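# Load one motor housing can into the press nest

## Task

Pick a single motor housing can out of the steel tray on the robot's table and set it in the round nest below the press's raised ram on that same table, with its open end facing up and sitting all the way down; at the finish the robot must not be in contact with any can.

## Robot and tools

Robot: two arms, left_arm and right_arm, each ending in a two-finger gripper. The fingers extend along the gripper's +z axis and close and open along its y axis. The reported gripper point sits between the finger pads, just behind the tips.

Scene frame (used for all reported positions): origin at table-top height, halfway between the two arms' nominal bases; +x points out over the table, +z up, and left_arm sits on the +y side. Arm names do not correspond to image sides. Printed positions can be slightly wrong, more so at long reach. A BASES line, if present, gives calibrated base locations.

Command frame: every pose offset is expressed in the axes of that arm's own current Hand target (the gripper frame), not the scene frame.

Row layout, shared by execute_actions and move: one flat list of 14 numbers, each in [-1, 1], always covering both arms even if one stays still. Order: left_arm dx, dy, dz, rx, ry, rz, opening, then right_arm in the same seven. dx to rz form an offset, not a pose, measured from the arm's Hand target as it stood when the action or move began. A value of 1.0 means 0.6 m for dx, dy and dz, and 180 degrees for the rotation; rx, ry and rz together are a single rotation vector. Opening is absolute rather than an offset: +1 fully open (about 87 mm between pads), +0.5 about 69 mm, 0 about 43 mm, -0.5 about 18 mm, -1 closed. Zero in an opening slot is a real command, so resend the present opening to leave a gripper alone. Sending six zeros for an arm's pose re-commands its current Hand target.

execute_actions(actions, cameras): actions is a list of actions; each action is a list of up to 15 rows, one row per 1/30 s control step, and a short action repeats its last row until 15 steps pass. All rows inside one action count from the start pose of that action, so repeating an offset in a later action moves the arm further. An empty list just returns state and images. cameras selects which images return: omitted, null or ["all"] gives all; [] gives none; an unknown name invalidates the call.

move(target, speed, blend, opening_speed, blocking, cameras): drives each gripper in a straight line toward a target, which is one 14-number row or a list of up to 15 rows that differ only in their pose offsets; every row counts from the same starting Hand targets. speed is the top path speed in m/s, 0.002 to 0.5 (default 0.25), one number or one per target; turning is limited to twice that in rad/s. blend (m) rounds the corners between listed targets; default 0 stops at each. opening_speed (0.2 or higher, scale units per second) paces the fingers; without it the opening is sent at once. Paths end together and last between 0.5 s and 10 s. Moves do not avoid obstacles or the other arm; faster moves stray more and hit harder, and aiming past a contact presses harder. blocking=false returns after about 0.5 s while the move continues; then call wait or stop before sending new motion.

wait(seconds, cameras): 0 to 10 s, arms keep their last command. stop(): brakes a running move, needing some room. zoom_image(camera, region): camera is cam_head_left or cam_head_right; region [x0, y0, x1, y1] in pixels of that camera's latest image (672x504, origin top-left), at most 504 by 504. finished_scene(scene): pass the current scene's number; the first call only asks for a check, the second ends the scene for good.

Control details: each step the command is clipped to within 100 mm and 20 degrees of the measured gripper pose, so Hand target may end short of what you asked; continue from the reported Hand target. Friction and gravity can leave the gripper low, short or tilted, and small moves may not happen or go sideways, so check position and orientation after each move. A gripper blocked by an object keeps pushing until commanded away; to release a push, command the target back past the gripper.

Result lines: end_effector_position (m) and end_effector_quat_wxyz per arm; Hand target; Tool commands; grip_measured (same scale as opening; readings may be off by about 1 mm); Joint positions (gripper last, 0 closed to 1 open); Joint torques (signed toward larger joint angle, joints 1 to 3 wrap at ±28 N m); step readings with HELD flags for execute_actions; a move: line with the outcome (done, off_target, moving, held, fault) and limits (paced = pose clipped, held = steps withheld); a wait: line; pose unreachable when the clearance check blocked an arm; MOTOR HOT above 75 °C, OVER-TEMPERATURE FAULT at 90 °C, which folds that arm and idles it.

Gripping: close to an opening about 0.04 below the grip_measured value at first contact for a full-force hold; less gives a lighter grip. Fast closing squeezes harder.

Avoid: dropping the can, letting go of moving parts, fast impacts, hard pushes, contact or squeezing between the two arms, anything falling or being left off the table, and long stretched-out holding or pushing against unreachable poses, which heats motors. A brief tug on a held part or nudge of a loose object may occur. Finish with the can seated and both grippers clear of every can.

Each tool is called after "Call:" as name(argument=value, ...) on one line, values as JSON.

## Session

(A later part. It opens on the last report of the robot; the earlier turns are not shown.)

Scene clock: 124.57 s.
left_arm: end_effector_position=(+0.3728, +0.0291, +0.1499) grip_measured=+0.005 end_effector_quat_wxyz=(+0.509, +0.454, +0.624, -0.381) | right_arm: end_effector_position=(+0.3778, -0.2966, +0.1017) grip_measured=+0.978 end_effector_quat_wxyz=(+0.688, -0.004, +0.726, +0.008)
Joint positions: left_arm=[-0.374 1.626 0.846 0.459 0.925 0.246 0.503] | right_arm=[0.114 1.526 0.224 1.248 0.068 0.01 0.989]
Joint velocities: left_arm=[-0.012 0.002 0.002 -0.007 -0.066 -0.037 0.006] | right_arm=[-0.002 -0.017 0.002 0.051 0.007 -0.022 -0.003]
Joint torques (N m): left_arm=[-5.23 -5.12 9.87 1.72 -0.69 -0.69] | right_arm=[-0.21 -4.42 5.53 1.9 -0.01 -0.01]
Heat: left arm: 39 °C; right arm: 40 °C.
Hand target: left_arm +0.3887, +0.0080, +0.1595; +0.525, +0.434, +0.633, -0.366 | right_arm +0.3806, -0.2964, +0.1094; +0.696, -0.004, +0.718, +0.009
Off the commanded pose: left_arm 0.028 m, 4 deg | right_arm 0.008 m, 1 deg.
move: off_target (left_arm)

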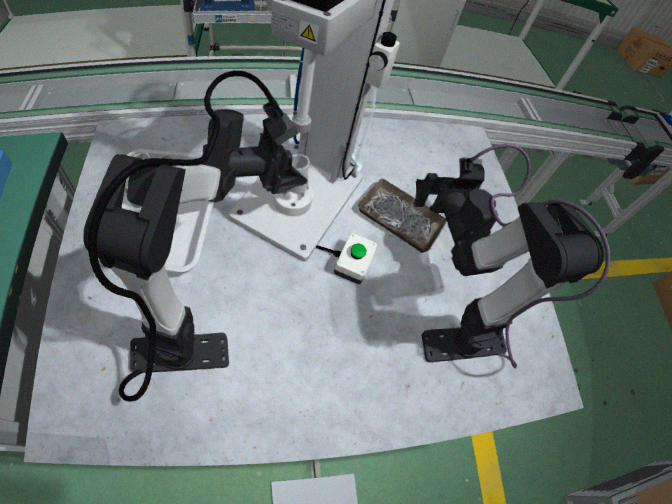

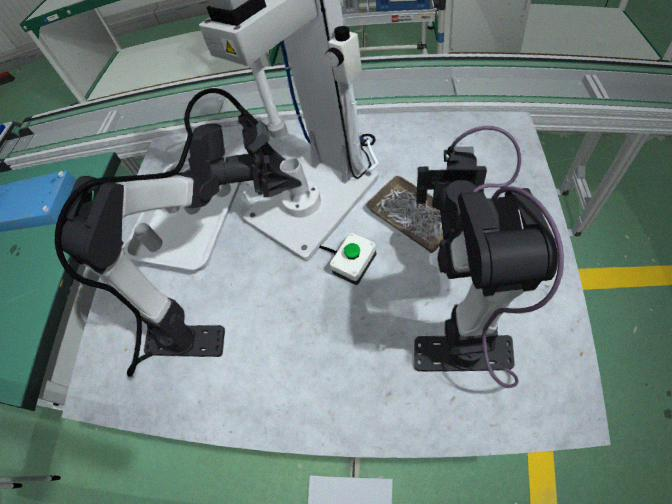

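Call:
move(target=[[0.026,-0.009,-0.143,0,-0.01,0,-0.35,0,0,0,0,0,0,1],[0.087,-0.012,-0.29,0,-0.01,0,-0.35,0,0,0,0,0,0,1]], speed=0.13, blend=0.03)

Call:
zoom_image(camera="cam_head_right", region=[180, 140, 320, 260])

Call:
zoom_image(camera="cam_head_left", region=[180, 140, 320, 260])

Scene clock: 144.47 s.
left_arm: end_effector_position=(+0.3115, +0.1757, +0.1232) grip_measured=+0.005 end_effector_quat_wxyz=(+0.516, +0.420, +0.648, -0.371) | right_arm: end_effector_position=(+0.3778, -0.2966, +0.1017) grip_measured=+0.978 end_effector_quat_wxyz=(+0.688, -0.004, +0.726, +0.008)
Joint positions: left_arm=[0.123 1.355 0.614 -0.045 1.295 0.719 0.503] | right_arm=[0.114 1.526 0.224 1.248 0.068 0.01 0.989]
Joint velocities: left_arm=[-0.002 0.012 0.007 -0.051 0.007 -0.066 -0.001] | right_arm=[-0.002 0.007 -0.012 0.037 0.051 -0.037 0.008]
Joint torques (N m): left_arm=[0.51 -6.09 8.34 0.96 0.74 0.15] | right_arm=[-0.23 -4.42 5.53 1.9 -0.01 0]
Heat: left arm: 44 °C; right arm: 40 °C.
Hand target: left_arm +0.3177, +0.1762, +0.1405; +0.533, +0.434, +0.628, -0.365 | right_arm +0.3806, -0.2964, +0.1094; +0.696, -0.004, +0.718, +0.009
Off the commanded pose: left_arm 0.017 m, 4 deg | right_arm 0.008 m, 1 deg.
move: off_target (left_arm)

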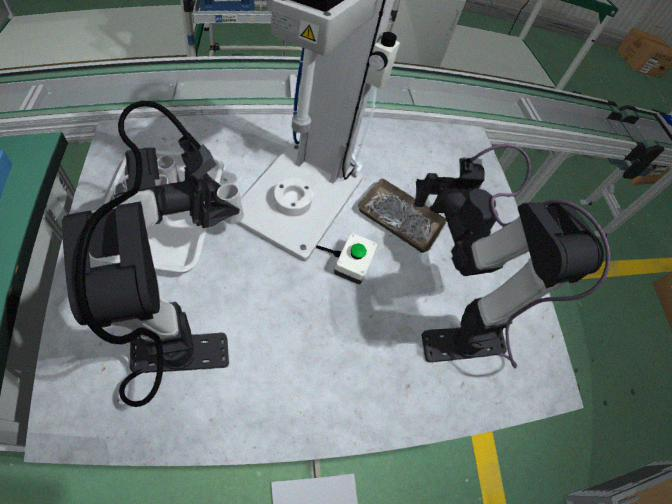

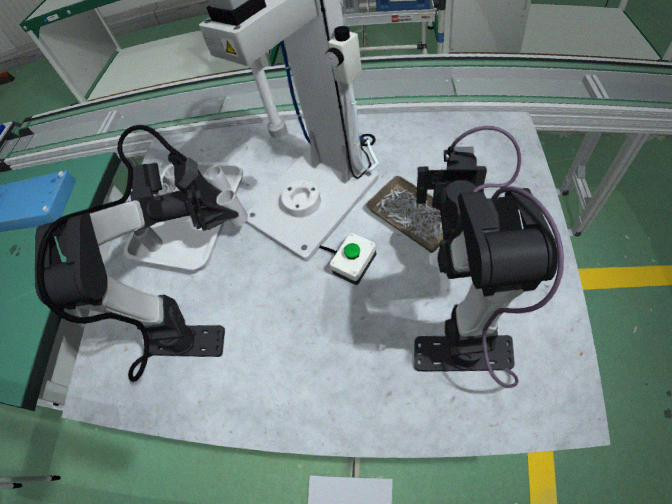

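Scaled by 3.600.

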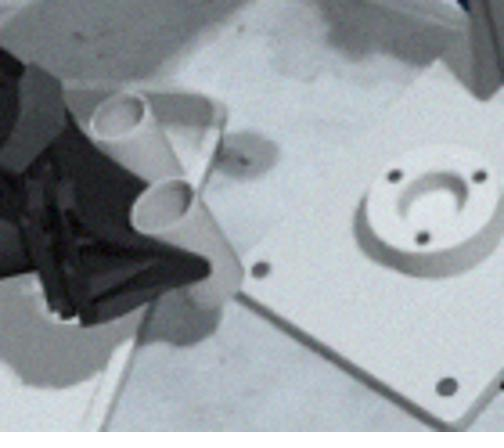

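Scaled by 3.600.

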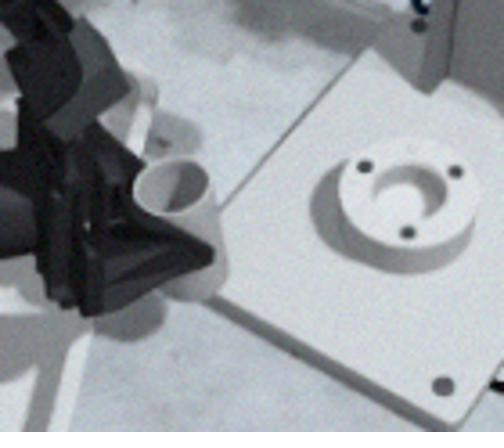

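Call:
move(target=[[0.11,-0.0155,0.015,0,0,0,-0.35,0,0,0,0,0,0,1],[0.1415,-0.0155,0.0175,0,0,0,-0.35,0,0,0,0,0,0,1]], speed=[0.08,0.04])

Call:
zoom_image(camera="cam_head_right", region=[190, 170, 290, 260])

Call:
zoom_image(camera="cam_head_left", region=[190, 170, 290, 260])

Scene clock: 152.23 s.
left_arm: end_effector_position=(+0.3068, +0.1753, +0.0566) grip_measured=+0.005 end_effector_quat_wxyz=(+0.531, +0.438, +0.626, -0.365) | right_arm: end_effector_position=(+0.3778, -0.2966, +0.1017) grip_measured=+0.978 end_effector_quat_wxyz=(+0.688, -0.004, +0.726, +0.008)
Joint positions: left_arm=[0.133 1.584 0.441 0.359 1.33 0.777 0.503] | right_arm=[0.114 1.526 0.224 1.248 0.068 0.01 0.989]
Joint velocities: left_arm=[0.007 -0.017 0.022 -0.037 0.022 -0.081 -0.001] | right_arm=[-0.012 -0.002 -0.007 0.007 -0.022 -0.037 0.018]
Joint torques (N m): left_arm=[0.64 -4.08 3.54 1.15 0.51 -0.03] | right_arm=[-0.23 -4.41 5.53 1.9 -0.01 -0.01]
Heat: left arm: 43 °C; right arm: 40 °C.
Hand target: left_arm +0.3072, +0.1771, +0.0541; +0.533, +0.434, +0.628, -0.365 | right_arm +0.3806, -0.2964, +0.1094; +0.696, -0.004, +0.718, +0.009
Off the commanded pose: left_arm 0.002 m, 1 deg | right_arm 0.008 m, 1 deg.
move: done

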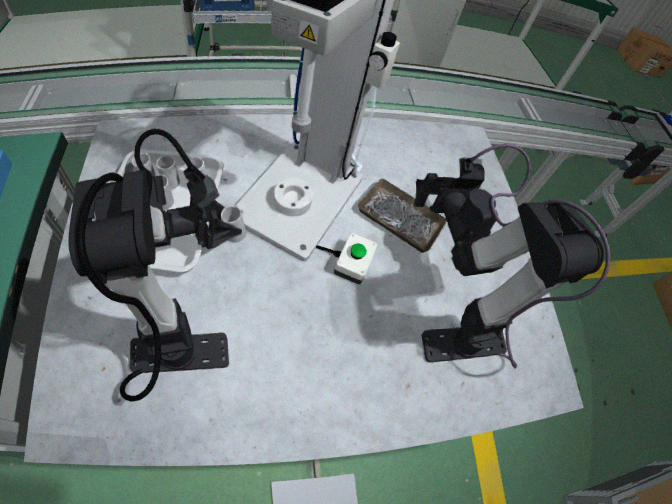

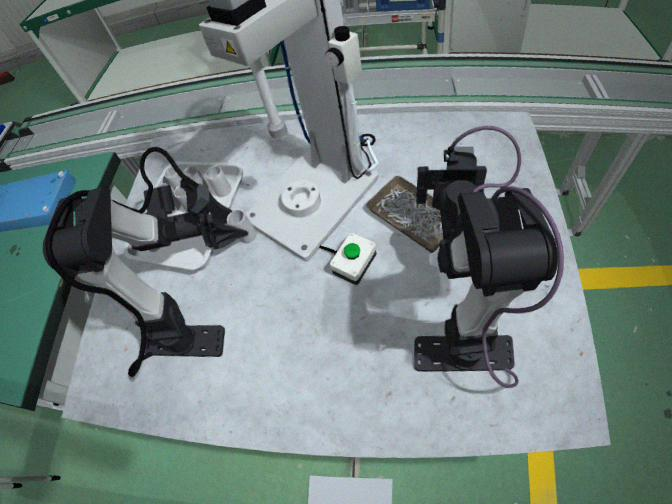

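Scaled by 5.040.

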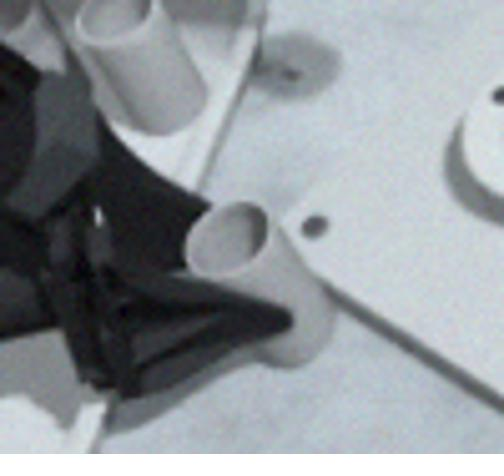

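Scaled by 5.040.

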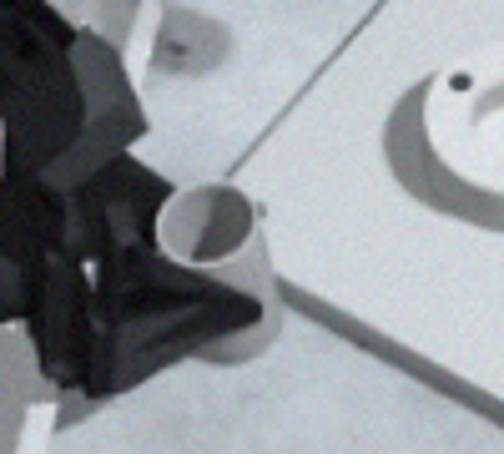

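Call:
move(target=[0.01,0,0.0017,0,0,0,-0.35,0,0,0,0,0,0,1], speed=0.03, cameras=[])

Call:
move(target=[0,0,0,0,0,0,0.2,0,0,0,0,0,0,1], opening_speed=0.3)

Call:
zoom_image(camera="cam_head_right", region=[190, 170, 290, 260])

Call:
zoom_image(camera="cam_head_left", region=[190, 170, 290, 260])

Scene clock: 160.17 s.
left_arm: end_effector_position=(+0.3063, +0.1734, +0.0565) grip_measured=+0.005 end_effector_quat_wxyz=(+0.538, +0.444, +0.614, -0.370) | right_arm: end_effector_position=(+0.3778, -0.2966, +0.1017) grip_measured=+0.978 end_effector_quat_wxyz=(+0.688, -0.004, +0.726, +0.008)
Joint positions: left_arm=[0.133 1.605 0.433 0.408 1.356 0.777 0.503] | right_arm=[0.114 1.526 0.224 1.248 0.068 0.01 0.989]
Joint velocities: left_arm=[-0.007 0.002 0.007 -0.037 0.051 0.051 0.001] | right_arm=[0.007 0.002 0.002 -0.007 -0.037 -0.066 0.008]
Joint torques (N m): left_arm=[0.83 -3.59 3.19 1.06 0.26 -0.03] | right_arm=[-0.23 -4.41 5.55 1.9 -0.01 -0.01]
Heat: left arm: 41 °C; right arm: 40 °C.
Hand target: left_arm +0.3072, +0.1772, +0.0480; +0.533, +0.434, +0.628, -0.365 | right_arm +0.3806, -0.2964, +0.1094; +0.696, -0.004, +0.718, +0.009
Off the commanded pose: left_arm 0.009 m, 2 deg | right_arm 0.008 m, 1 deg.
move: done
No camera images: "cameras" was empty.

Scene clock: 162.20 s.
left_arm: end_effector_position=(+0.3065, +0.1733, +0.0566) grip_measured=+0.200 end_effector_quat_wxyz=(+0.539, +0.445, +0.612, -0.370) | right_arm: end_effector_position=(+0.3778, -0.2966, +0.1017) grip_measured=+0.978 end_effector_quat_wxyz=(+0.688, -0.004, +0.726, +0.008)
Joint positions: left_arm=[0.133 1.608 0.433 0.413 1.358 0.777 0.6] | right_arm=[0.114 1.526 0.224 1.248 0.068 0.01 0.989]
Joint velocities: left_arm=[0.007 -0.002 0.002 0.007 0.007 0.022 -0.011] | right_arm=[-0.007 0.012 -0.022 0.022 0.007 0.051 -0.003]
Joint torques (N m): left_arm=[0.73 -3.81 3.18 1.01 0.22 -0.06] | right_arm=[-0.23 -4.41 5.53 1.9 -0.01 0]
Heat: left arm: 40 °C; right arm: 40 °C.
Hand target: left_arm +0.3072, +0.1772, +0.0479; +0.533, +0.434, +0.628, -0.365 | right_arm +0.3806, -0.2964, +0.1094; +0.696, -0.004, +0.718, +0.009
Off the commanded pose: left_arm 0.010 m, 2 deg | right_arm 0.008 m, 1 deg.
move: done

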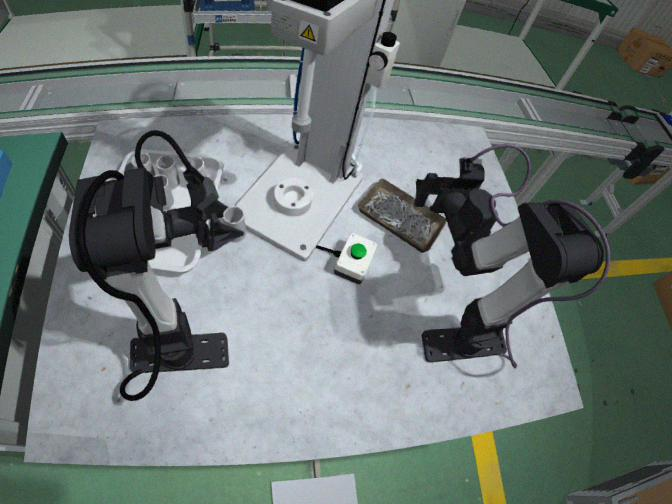

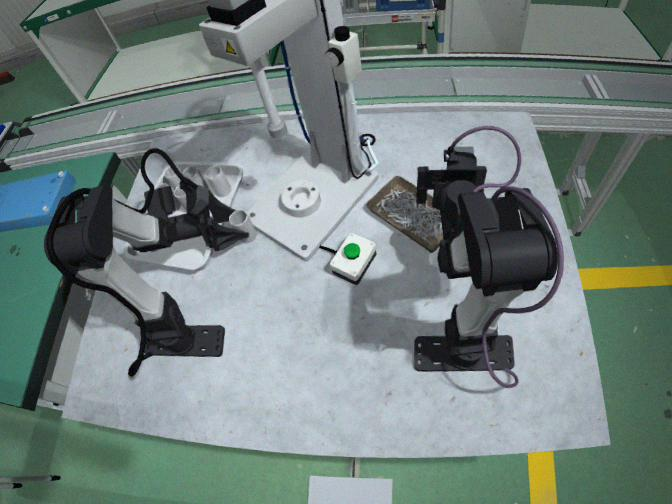

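Scaled by 5.040.

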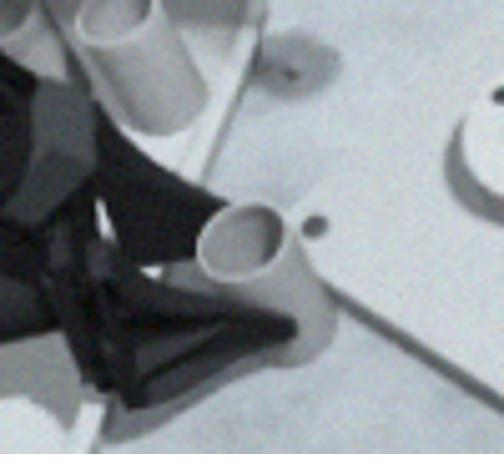

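Scaled by 5.040.

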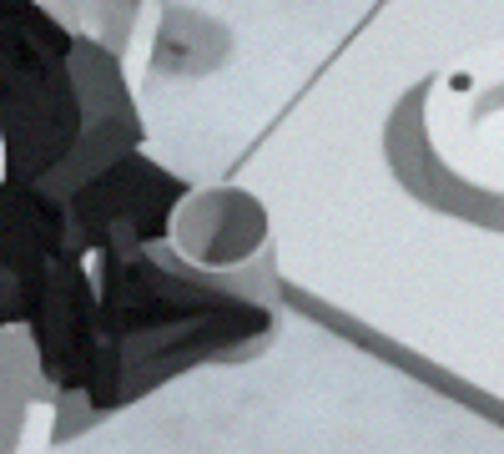

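Call:
move(target=[-0.012,0,-0.002,0,-0.064,0,0.2,0,0,0,0,0,0,1], speed=0.08, cameras=["cam_head_left","cam_head_right"])

Call:
zoom_image(camera="cam_head_right", region=[190, 170, 290, 260])

Call:
zoom_image(camera="cam_head_left", region=[190, 170, 290, 260])

Scene clock: 167.50 s.
left_arm: end_effector_position=(+0.3045, +0.1746, +0.0604) grip_measured=+0.200 end_effector_quat_wxyz=(+0.571, +0.436, +0.567, -0.402) | right_arm: end_effector_position=(+0.3778, -0.2966, +0.1017) grip_measured=+0.978 end_effector_quat_wxyz=(+0.688, -0.004, +0.726, +0.008)
Joint positions: left_arm=[0.172 1.835 0.335 1.197 1.491 0.344 0.6] | right_arm=[0.114 1.526 0.224 1.248 0.068 0.01 0.989]
Joint velocities: left_arm=[-0.002 -0.012 0.007 -0.081 0.007 0.022 -0.001] | right_arm=[0.002 0.002 -0.007 -0.007 -0.022 -0.007 0.018]
Joint torques (N m): left_arm=[0.68 -4.52 1.73 1.16 0.01 -0.16] | right_arm=[-0.23 -4.41 5.53 1.9 -0.01 0]
Heat: left arm: 39 °C; right arm: 40 °C.
Hand target: left_arm +0.3058, +0.1774, +0.0539; +0.591, +0.398, +0.573, -0.406 | right_arm +0.3806, -0.2964, +0.1094; +0.696, -0.004, +0.718, +0.009
Off the commanded pose: left_arm 0.006 m, 5 deg | right_arm 0.008 m, 1 deg.
move: off_target (left_arm)

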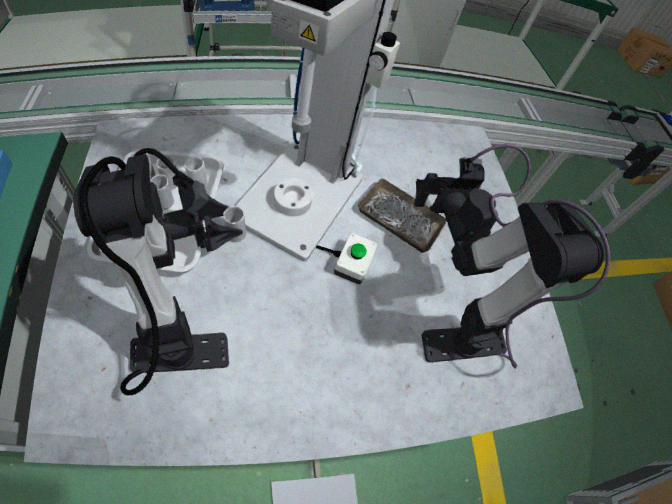

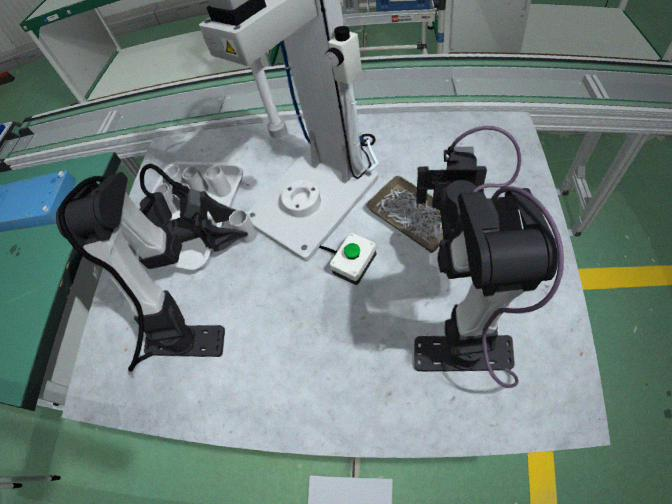

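Scaled by 5.040.

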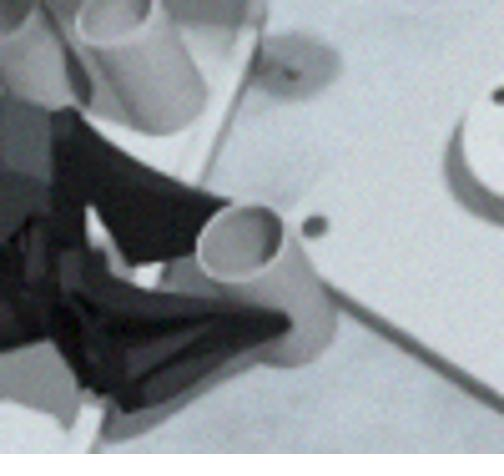

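Scaled by 5.040.

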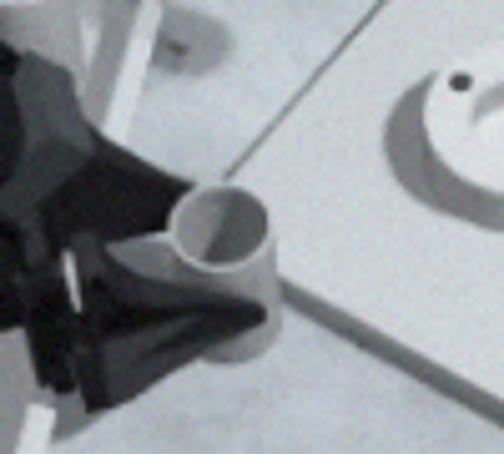

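Call:
move(target=[0,0,0,0,0,0,-0.35,0,0,0,0,0,0,1], opening_speed=0.4, cameras=["cam_head_left","cam_head_right"])

Call:
zoom_image(camera="cam_head_right", region=[190, 170, 290, 260])

Scene clock: 171.70 s.
left_arm: end_effector_position=(+0.3058, +0.1753, +0.0597) grip_measured=+0.007 end_effector_quat_wxyz=(+0.584, +0.430, +0.564, -0.394) | right_arm: end_effector_position=(+0.3778, -0.2966, +0.1017) grip_measured=+0.978 end_effector_quat_wxyz=(+0.688, -0.004, +0.726, +0.008)
Joint positions: left_arm=[0.175 1.967 0.305 1.591 1.472 0.128 0.503] | right_arm=[0.114 1.526 0.224 1.248 0.068 0.01 0.989]
Joint velocities: left_arm=[-0.007 -0.002 -0.002 -0.007 -0.051 -0.037 0.001] | right_arm=[-0.017 -0.007 -0.007 -0.037 0.022 0.081 0.018]
Joint torques (N m): left_arm=[0.65 -4.41 0.62 1.07 -0.04 -0.18] | right_arm=[-0.23 -4.41 5.53 1.9 -0.01 0]
Heat: left arm: 39 °C; right arm: 40 °C.
Hand target: left_arm +0.3053, +0.1773, +0.0534; +0.590, +0.398, +0.573, -0.406 | right_arm +0.3806, -0.2964, +0.1094; +0.696, -0.004, +0.718, +0.009
Off the commanded pose: left_arm 0.006 m, 4 deg | right_arm 0.008 m, 1 deg.
joint read past its limit (left arm) — joint 4 (wrist pitch), upper limit.
joint sent to its limit (left arm) — joint 4 (wrist pitch), upper limit. The joint targets still meet the commanded pose.
move: off_target (left_arm)

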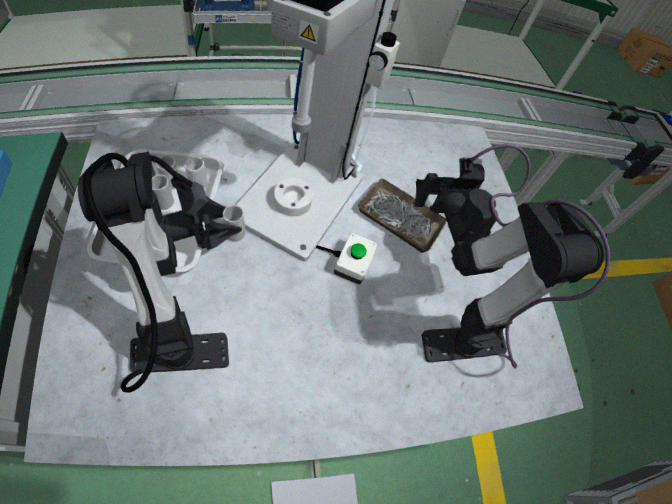

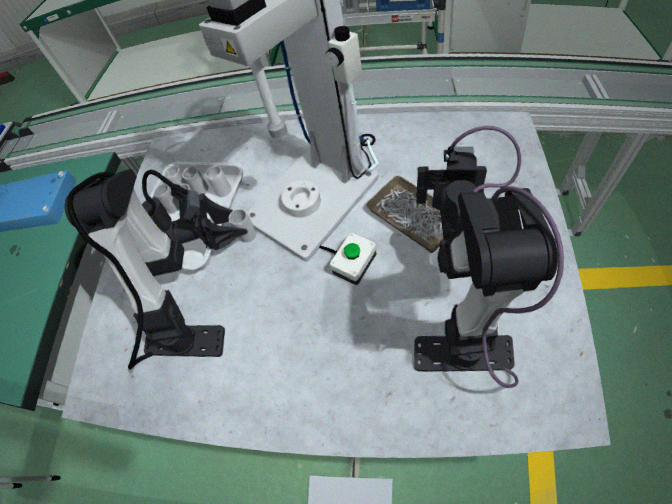

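Scaled by 5.040.

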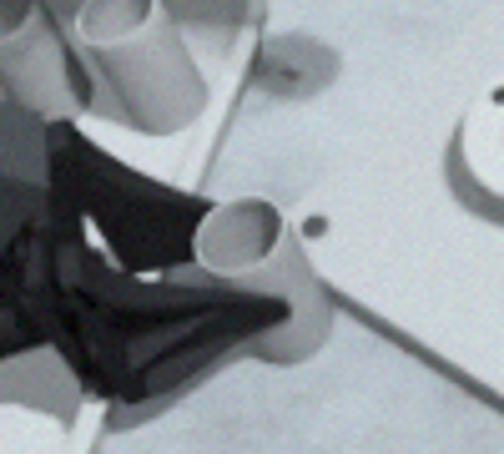

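Call:
move(target=[[-0.167,0,0.0043,0,0.012,0,-0.35,0,0,0,0,0,0,1],[-0.181,0.03,0.207,0,0.012,0,-0.35,0,0,0,0,0,0,1]], speed=0.13, blend=0.03)

Call:
zoom_image(camera="cam_head_right", region=[230, 130, 340, 230])

Call:
zoom_image(camera="cam_head_left", region=[230, 130, 340, 230])

Scene clock: 178.80 s.
left_arm: end_effector_position=(+0.3573, +0.0724, +0.1593) grip_measured=+0.007 end_effector_quat_wxyz=(+0.569, +0.394, +0.593, -0.412) | right_arm: end_effector_position=(+0.3778, -0.2966, +0.1017) grip_measured=+0.978 end_effector_quat_wxyz=(+0.688, -0.004, +0.726, +0.008)
Joint positions: left_arm=[-0.234 1.587 0.593 0.97 1.032 -0.02 0.503] | right_arm=[0.114 1.526 0.224 1.248 0.068 0.01 0.989]
Joint velocities: left_arm=[-0.007 0.012 0.002 -0.066 -0.066 -0.022 -0.001] | right_arm=[0.002 0.012 -0.012 0.066 0.007 -0.095 0.008]
Joint torques (N m): left_arm=[-0.46 -5.71 7.79 1.46 0.05 0.16] | right_arm=[-0.23 -4.42 5.53 1.9 -0.01 -0.01]
Heat: left arm: 38 °C; right arm: 40 °C.
Hand target: left_arm +0.3663, +0.0694, +0.1697; +0.583, +0.401, +0.580, -0.404 | right_arm +0.3806, -0.2964, +0.1094; +0.696, -0.004, +0.718, +0.009
Off the commanded pose: left_arm 0.010 m, 3 deg | right_arm 0.008 m, 1 deg.
move: off_target (left_arm)

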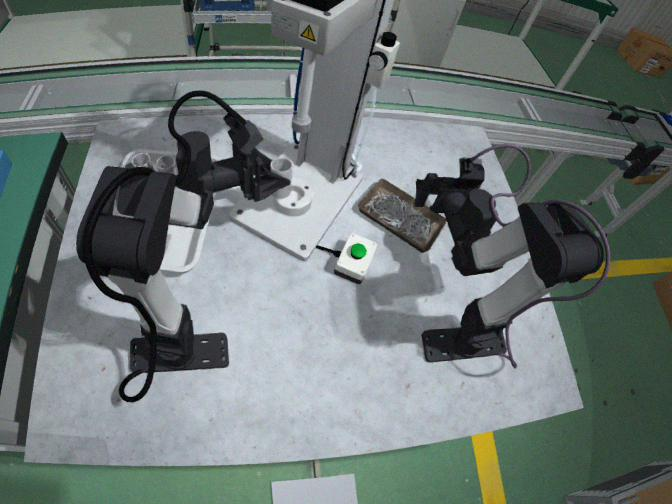

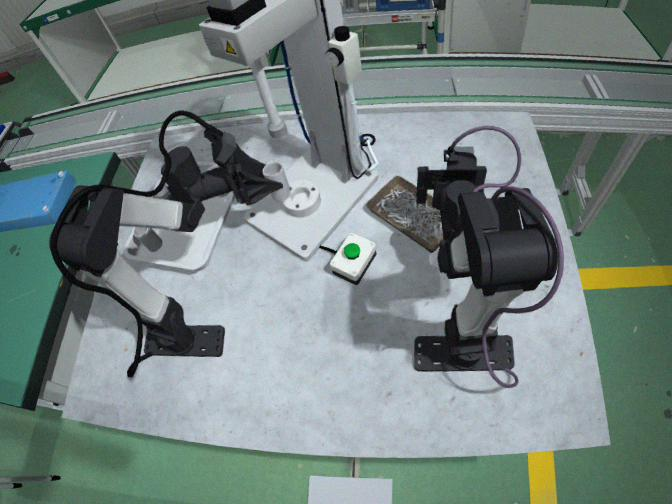

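Scaled by 4.582.

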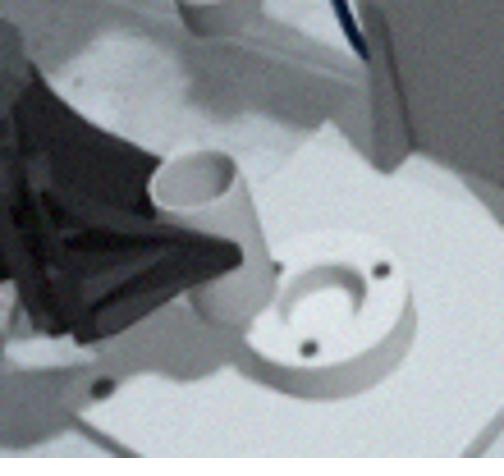

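Scaled by 4.582.

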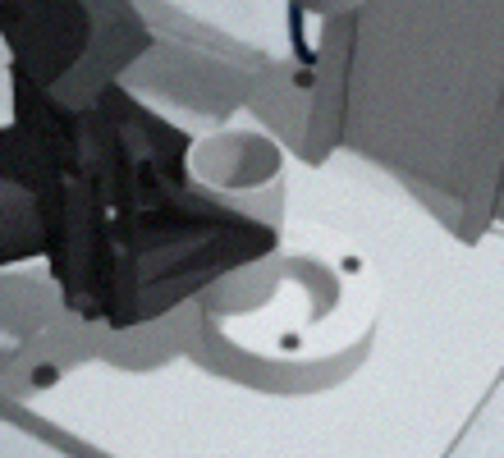

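Call:
move(target=[0.04,0.006,0.092,0,0,0,-0.35,0,0,0,0,0,0,1], speed=0.1)

Call:
zoom_image(camera="cam_head_right", region=[260, 150, 330, 220])

Call:
zoom_image(camera="cam_head_left", region=[260, 150, 330, 220])

Scene clock: 186.50 s.
left_arm: end_effector_position=(+0.3794, +0.0237, +0.1314) grip_measured=+0.007 end_effector_quat_wxyz=(+0.561, +0.393, +0.600, -0.413) | right_arm: end_effector_position=(+0.3778, -0.2966, +0.1017) grip_measured=+0.978 end_effector_quat_wxyz=(+0.688, -0.004, +0.726, +0.008)
Joint positions: left_arm=[-0.374 1.788 0.694 1.048 0.892 -0.02 0.503] | right_arm=[0.114 1.526 0.224 1.248 0.068 0.01 0.989]
Joint velocities: left_arm=[-0.002 0.002 -0.002 0.007 -0.007 -0.037 0.001] | right_arm=[0.007 -0.007 -0.002 0.007 0.022 -0.007 -0.013]
Joint torques (N m): left_arm=[-0.4 -7.04 7.24 1.8 0.06 0.07] | right_arm=[-0.21 -4.42 5.53 1.9 -0.01 0]
Heat: left arm: 39 °C; right arm: 40 °C.
Hand target: left_arm +0.3892, +0.0189, +0.1457; +0.584, +0.399, +0.579, -0.406 | right_arm +0.3806, -0.2964, +0.1094; +0.696, -0.004, +0.718, +0.009
Off the commanded pose: left_arm 0.018 m, 4 deg | right_arm 0.008 m, 1 deg.
move: off_target (left_arm)

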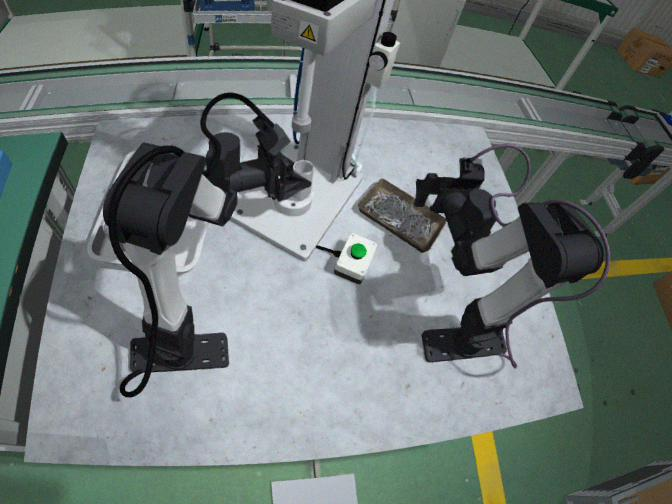

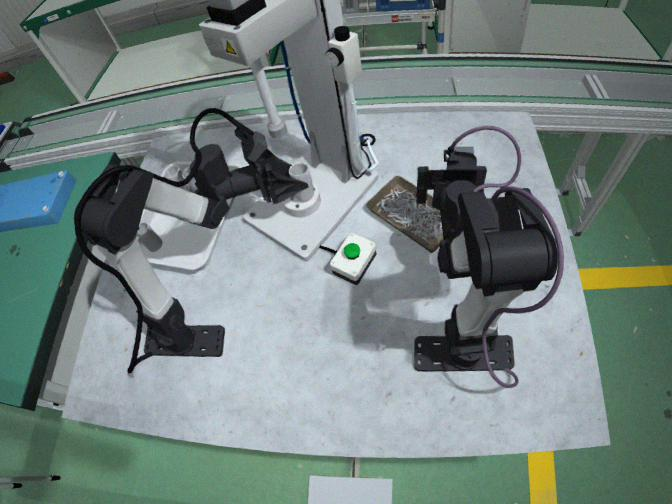

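Scaled by 7.200.

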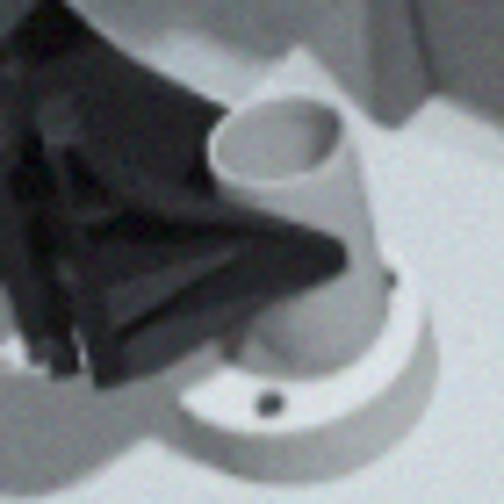

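Scaled by 7.200.

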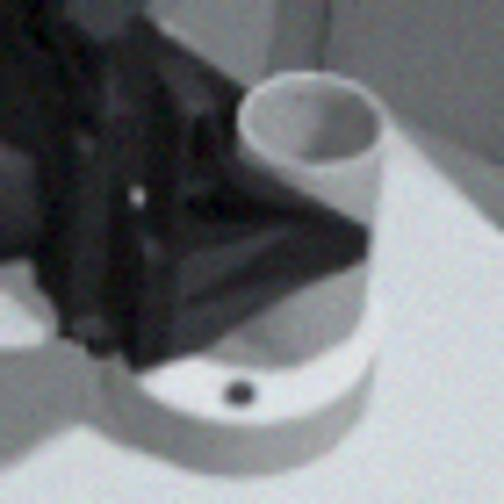

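Call:
move(target=[0,0.026,-0.008,0,0,0,-0.35,0,0,0,0,0,0,1], speed=0.06, cameras=["cam_head_left","cam_head_right"])

Call:
zoom_image(camera="cam_head_right", region=[260, 150, 330, 220])

Call:
zoom_image(camera="cam_head_left", region=[260, 150, 330, 220])

Scene clock: 199.60 s.
left_arm: end_effector_position=(+0.3936, +0.0305, +0.1332) grip_measured=+0.007 end_effector_quat_wxyz=(+0.567, +0.390, +0.599, -0.409) | right_arm: end_effector_position=(+0.3778, -0.2966, +0.1017) grip_measured=+0.978 end_effector_quat_wxyz=(+0.688, -0.004, +0.726, +0.008)
Joint positions: left_arm=[-0.344 1.817 0.734 1.048 0.911 -0.02 0.503] | right_arm=[0.114 1.526 0.224 1.248 0.068 0.01 0.989]
Joint velocities: left_arm=[-0.002 0.012 0.012 0.007 -0.022 0.022 0.001] | right_arm=[-0.002 0.017 0.007 -0.022 -0.022 0.051 -0.003]
Joint torques (N m): left_arm=[0.54 -7.41 7.3 1.67 0.28 0.1] | right_arm=[-0.23 -4.42 5.53 1.9 -0.01 -0.01]
Heat: left arm: 40 °C; right arm: 40 °C.
Hand target: left_arm +0.4020, +0.0291, +0.1454; +0.584, +0.399, +0.580, -0.405 | right_arm +0.3806, -0.2964, +0.1094; +0.696, -0.004, +0.718, +0.009
Off the commanded pose: left_arm 0.015 m, 3 deg | right_arm 0.008 m, 1 deg.
move: off_target (left_arm)

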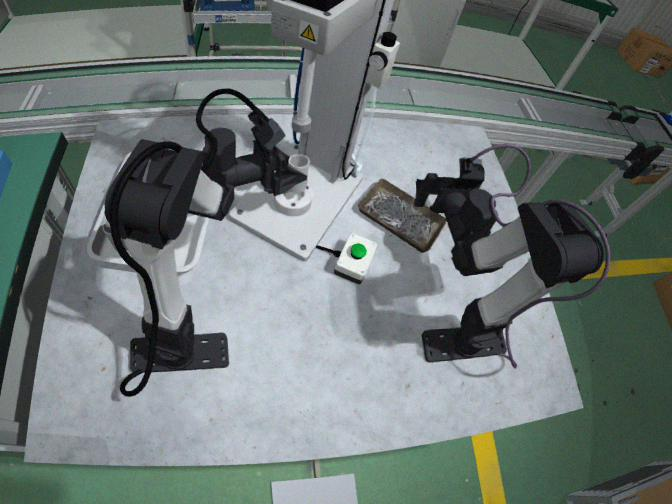

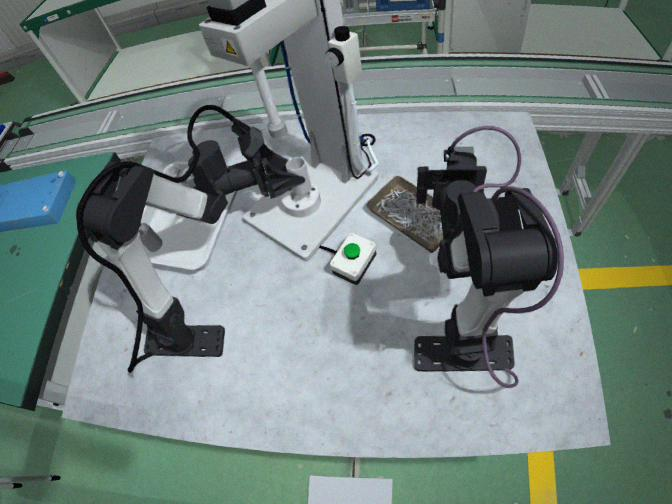

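Scaled by 7.200.

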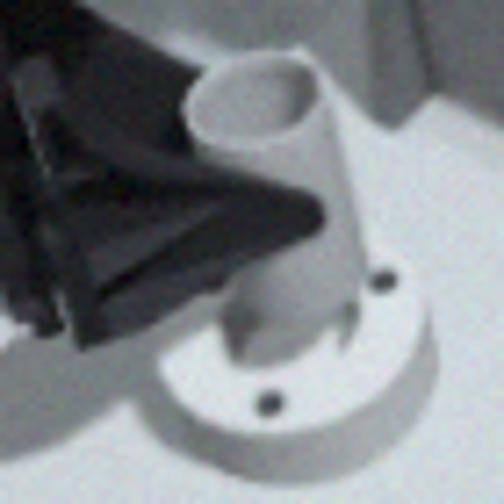

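Scaled by 7.200.

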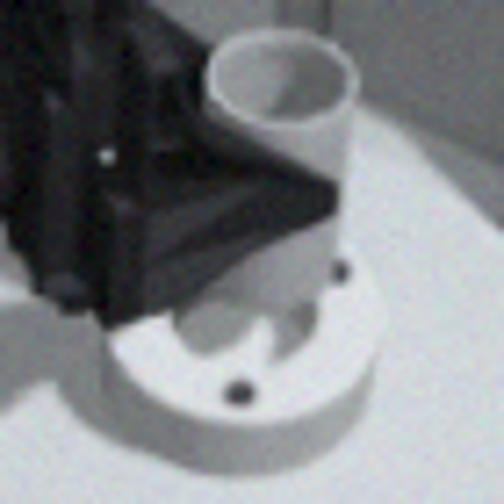

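Call:
move(target=[0.018,0.004,-0.011,0,0,0,-0.35,0,0,0,0,0,0,1], speed=0.04, cameras=["cam_head_left","cam_head_right"])

Call:
zoom_image(camera="cam_head_right", region=[270, 160, 330, 220])

Call:
zoom_image(camera="cam_head_left", region=[265, 160, 325, 220])

Scene clock: 206.97 s.
left_arm: end_effector_position=(+0.3971, +0.0355, +0.1271) grip_measured=+0.007 end_effector_quat_wxyz=(+0.569, +0.391, +0.597, -0.409) | right_arm: end_effector_position=(+0.3778, -0.2966, +0.1017) grip_measured=+0.978 end_effector_quat_wxyz=(+0.688, -0.004, +0.726, +0.008)
Joint positions: left_arm=[-0.326 1.848 0.734 1.084 0.931 -0.019 0.503] | right_arm=[0.114 1.526 0.224 1.248 0.068 0.01 0.989]
Joint velocities: left_arm=[-0.017 0.002 -0.007 0.022 0.051 -0.022 -0.001] | right_arm=[-0.002 -0.012 0.012 -0.081 0.022 0.007 0.008]
Joint torques (N m): left_arm=[0.65 -7.6 5.5 1.79 0.26 0.16] | right_arm=[-0.23 -4.42 5.53 1.9 -0.01 0]
Heat: left arm: 41 °C; right arm: 40 °C.
Hand target: left_arm +0.4018, +0.0362, +0.1342; +0.583, +0.400, +0.580, -0.405 | right_arm +0.3806, -0.2964, +0.1094; +0.696, -0.004, +0.718, +0.009
Off the commanded pose: left_arm 0.009 m, 3 deg | right_arm 0.008 m, 1 deg.
move: off_target (left_arm)

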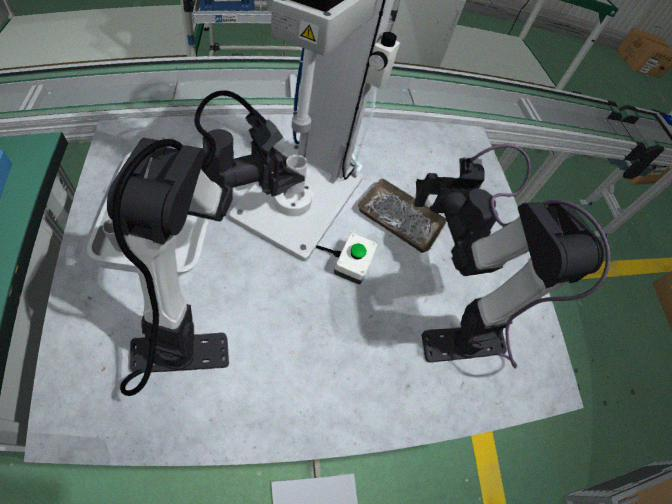

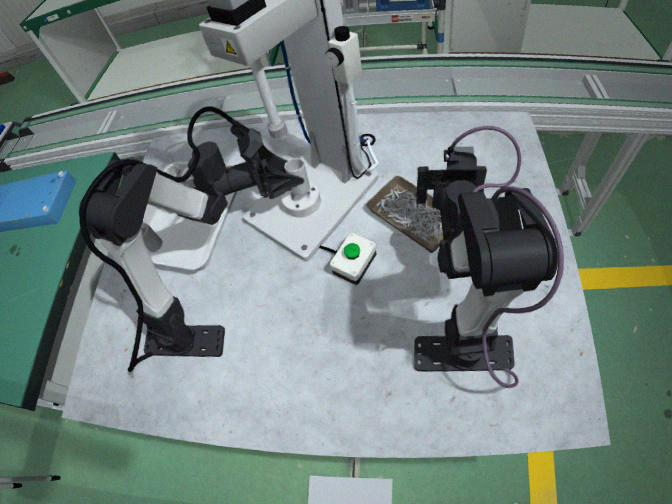

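Scaled by 8.400.

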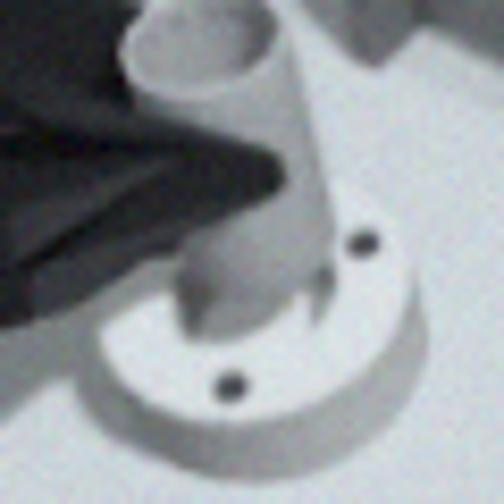

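Scaled by 8.400.

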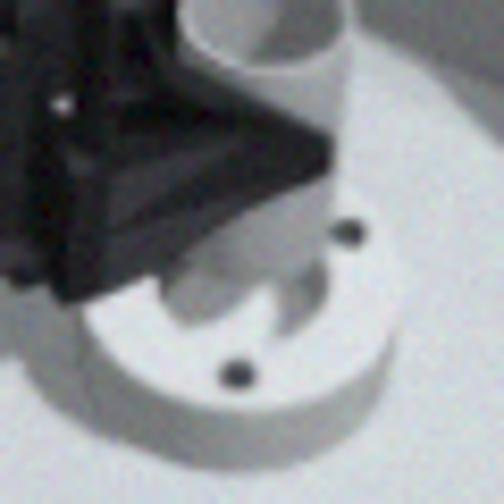

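Call:
move(target=[0.014,0.0,0,0,0,0,-0.35,0,0,0,0,0,0,1], speed=0.04, cameras=["cam_head_left","cam_head_right"])

Call:
zoom_image(camera="cam_head_right", region=[280, 175, 325, 220])

Call:
zoom_image(camera="cam_head_left", region=[270, 175, 315, 220])

Scene clock: 214.70 s.
left_arm: end_effector_position=(+0.3987, +0.0345, +0.1239) grip_measured=+0.007 end_effector_quat_wxyz=(+0.575, +0.395, +0.589, -0.409) | right_arm: end_effector_position=(+0.3778, -0.2966, +0.1017) grip_measured=+0.978 end_effector_quat_wxyz=(+0.688, -0.004, +0.726, +0.008)
Joint positions: left_arm=[-0.326 1.877 0.734 1.133 0.937 -0.019 0.503] | right_arm=[0.114 1.526 0.224 1.248 0.068 0.01 0.989]
Joint velocities: left_arm=[0.012 -0.007 0.017 -0.007 0.007 -0.051 -0.004] | right_arm=[-0.022 0.002 0.002 -0.022 -0.051 0.051 -0.003]
Joint torques (N m): left_arm=[0.7 -7.42 4.77 1.69 0.21 0.12] | right_arm=[-0.23 -4.41 5.53 1.9 -0.01 0]
Heat: left arm: 40 °C; right arm: 40 °C.
Hand target: left_arm +0.4017, +0.0362, +0.1257; +0.583, +0.400, +0.580, -0.405 | right_arm +0.3806, -0.2964, +0.1094; +0.696, -0.004, +0.718, +0.009
Off the commanded pose: left_arm 0.004 m, 2 deg | right_arm 0.008 m, 1 deg.
move: done

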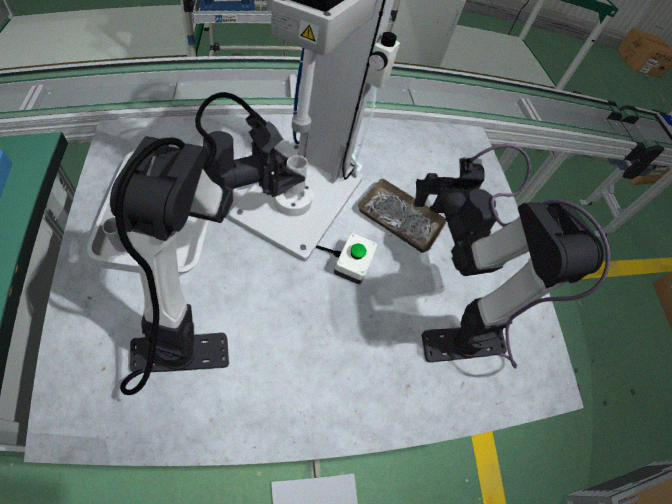

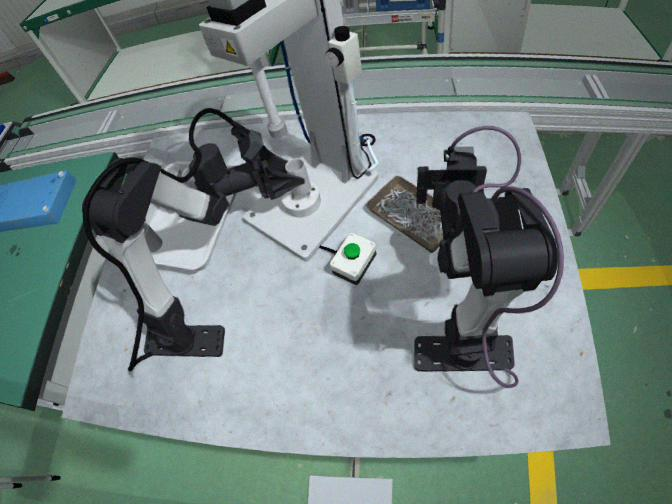

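Scaled by 11.200.

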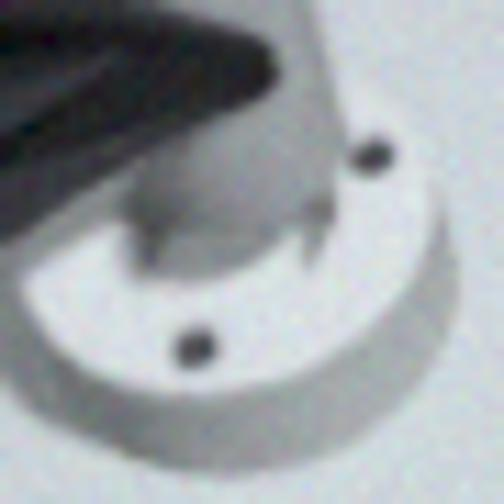

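Scaled by 11.200.

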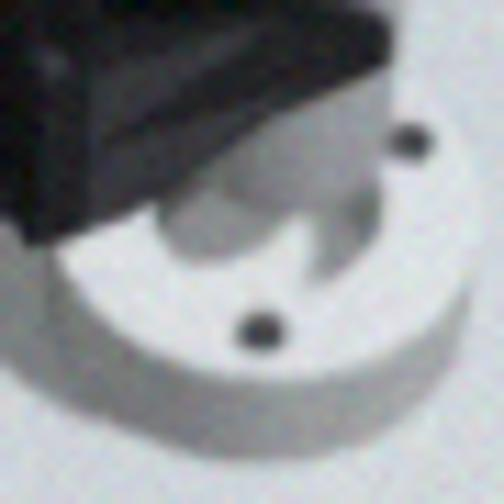

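Call:
move(target=[-0.004,-0.02,-0.009,0,0,0,-0.35,0,0,0,0,0,0,1], speed=0.04, cameras=["cam_head_left","cam_head_right"])

Call:
zoom_image(camera="cam_head_right", region=[280, 175, 325, 220])

Call:
zoom_image(camera="cam_head_left", region=[270, 175, 315, 220])

Scene clock: 221.67 s.
left_arm: end_effector_position=(+0.3929, +0.0363, +0.1225) grip_measured=+0.006 end_effector_quat_wxyz=(+0.581, +0.398, +0.583, -0.406) | right_arm: end_effector_position=(+0.3778, -0.2966, +0.1017) grip_measured=+0.978 end_effector_quat_wxyz=(+0.688, -0.004, +0.726, +0.008)
Joint positions: left_arm=[-0.326 1.872 0.7 1.178 0.936 -0.016 0.503] | right_arm=[0.114 1.526 0.224 1.248 0.068 0.01 0.989]
Joint velocities: left_arm=[-0.017 -0.007 -0.002 -0.037 -0.081 0.037 0.001] | right_arm=[0.002 -0.002 -0.027 -0.007 -0.037 0.037 0.008]
Joint torques (N m): left_arm=[-0.05 -11.22 3.12 1.37 0.1 0.08] | right_arm=[-0.23 -4.42 5.53 1.9 -0.01 -0.01]
Heat: left arm: 40 °C; right arm: 40 °C.
Hand target: left_arm +0.3887, +0.0368, +0.1285; +0.583, +0.400, +0.580, -0.405 | right_arm +0.3806, -0.2964, +0.1094; +0.696, -0.004, +0.718, +0.009
Off the commanded pose: left_arm 0.007 m, 1 deg | right_arm 0.008 m, 1 deg.
move: done

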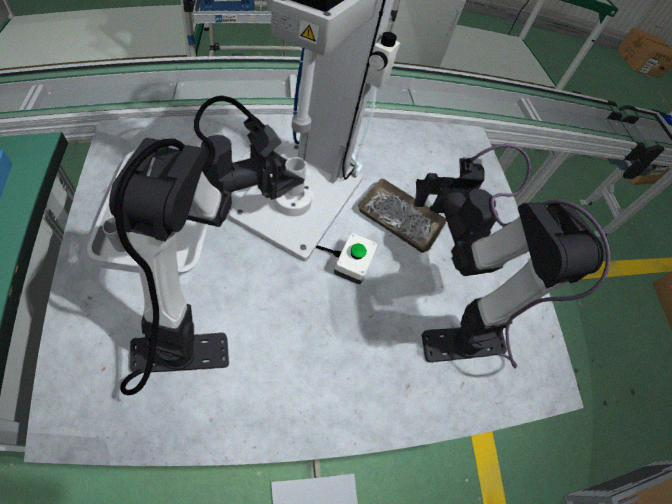

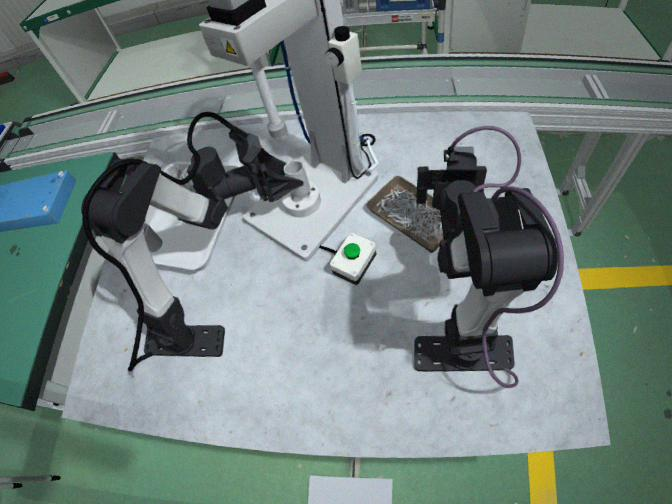

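Scaled by 11.200.

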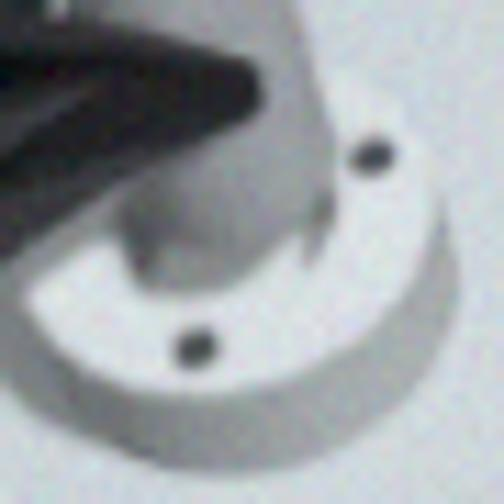

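Scaled by 11.200.

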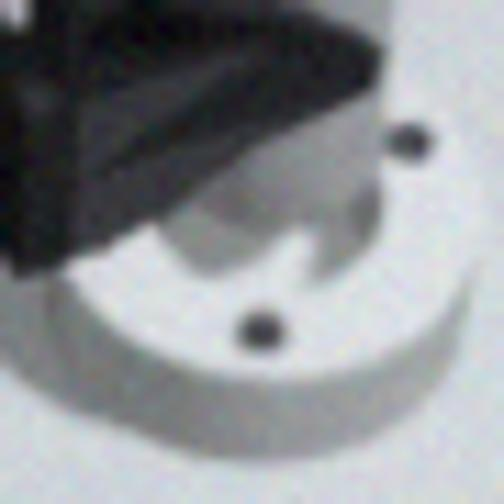

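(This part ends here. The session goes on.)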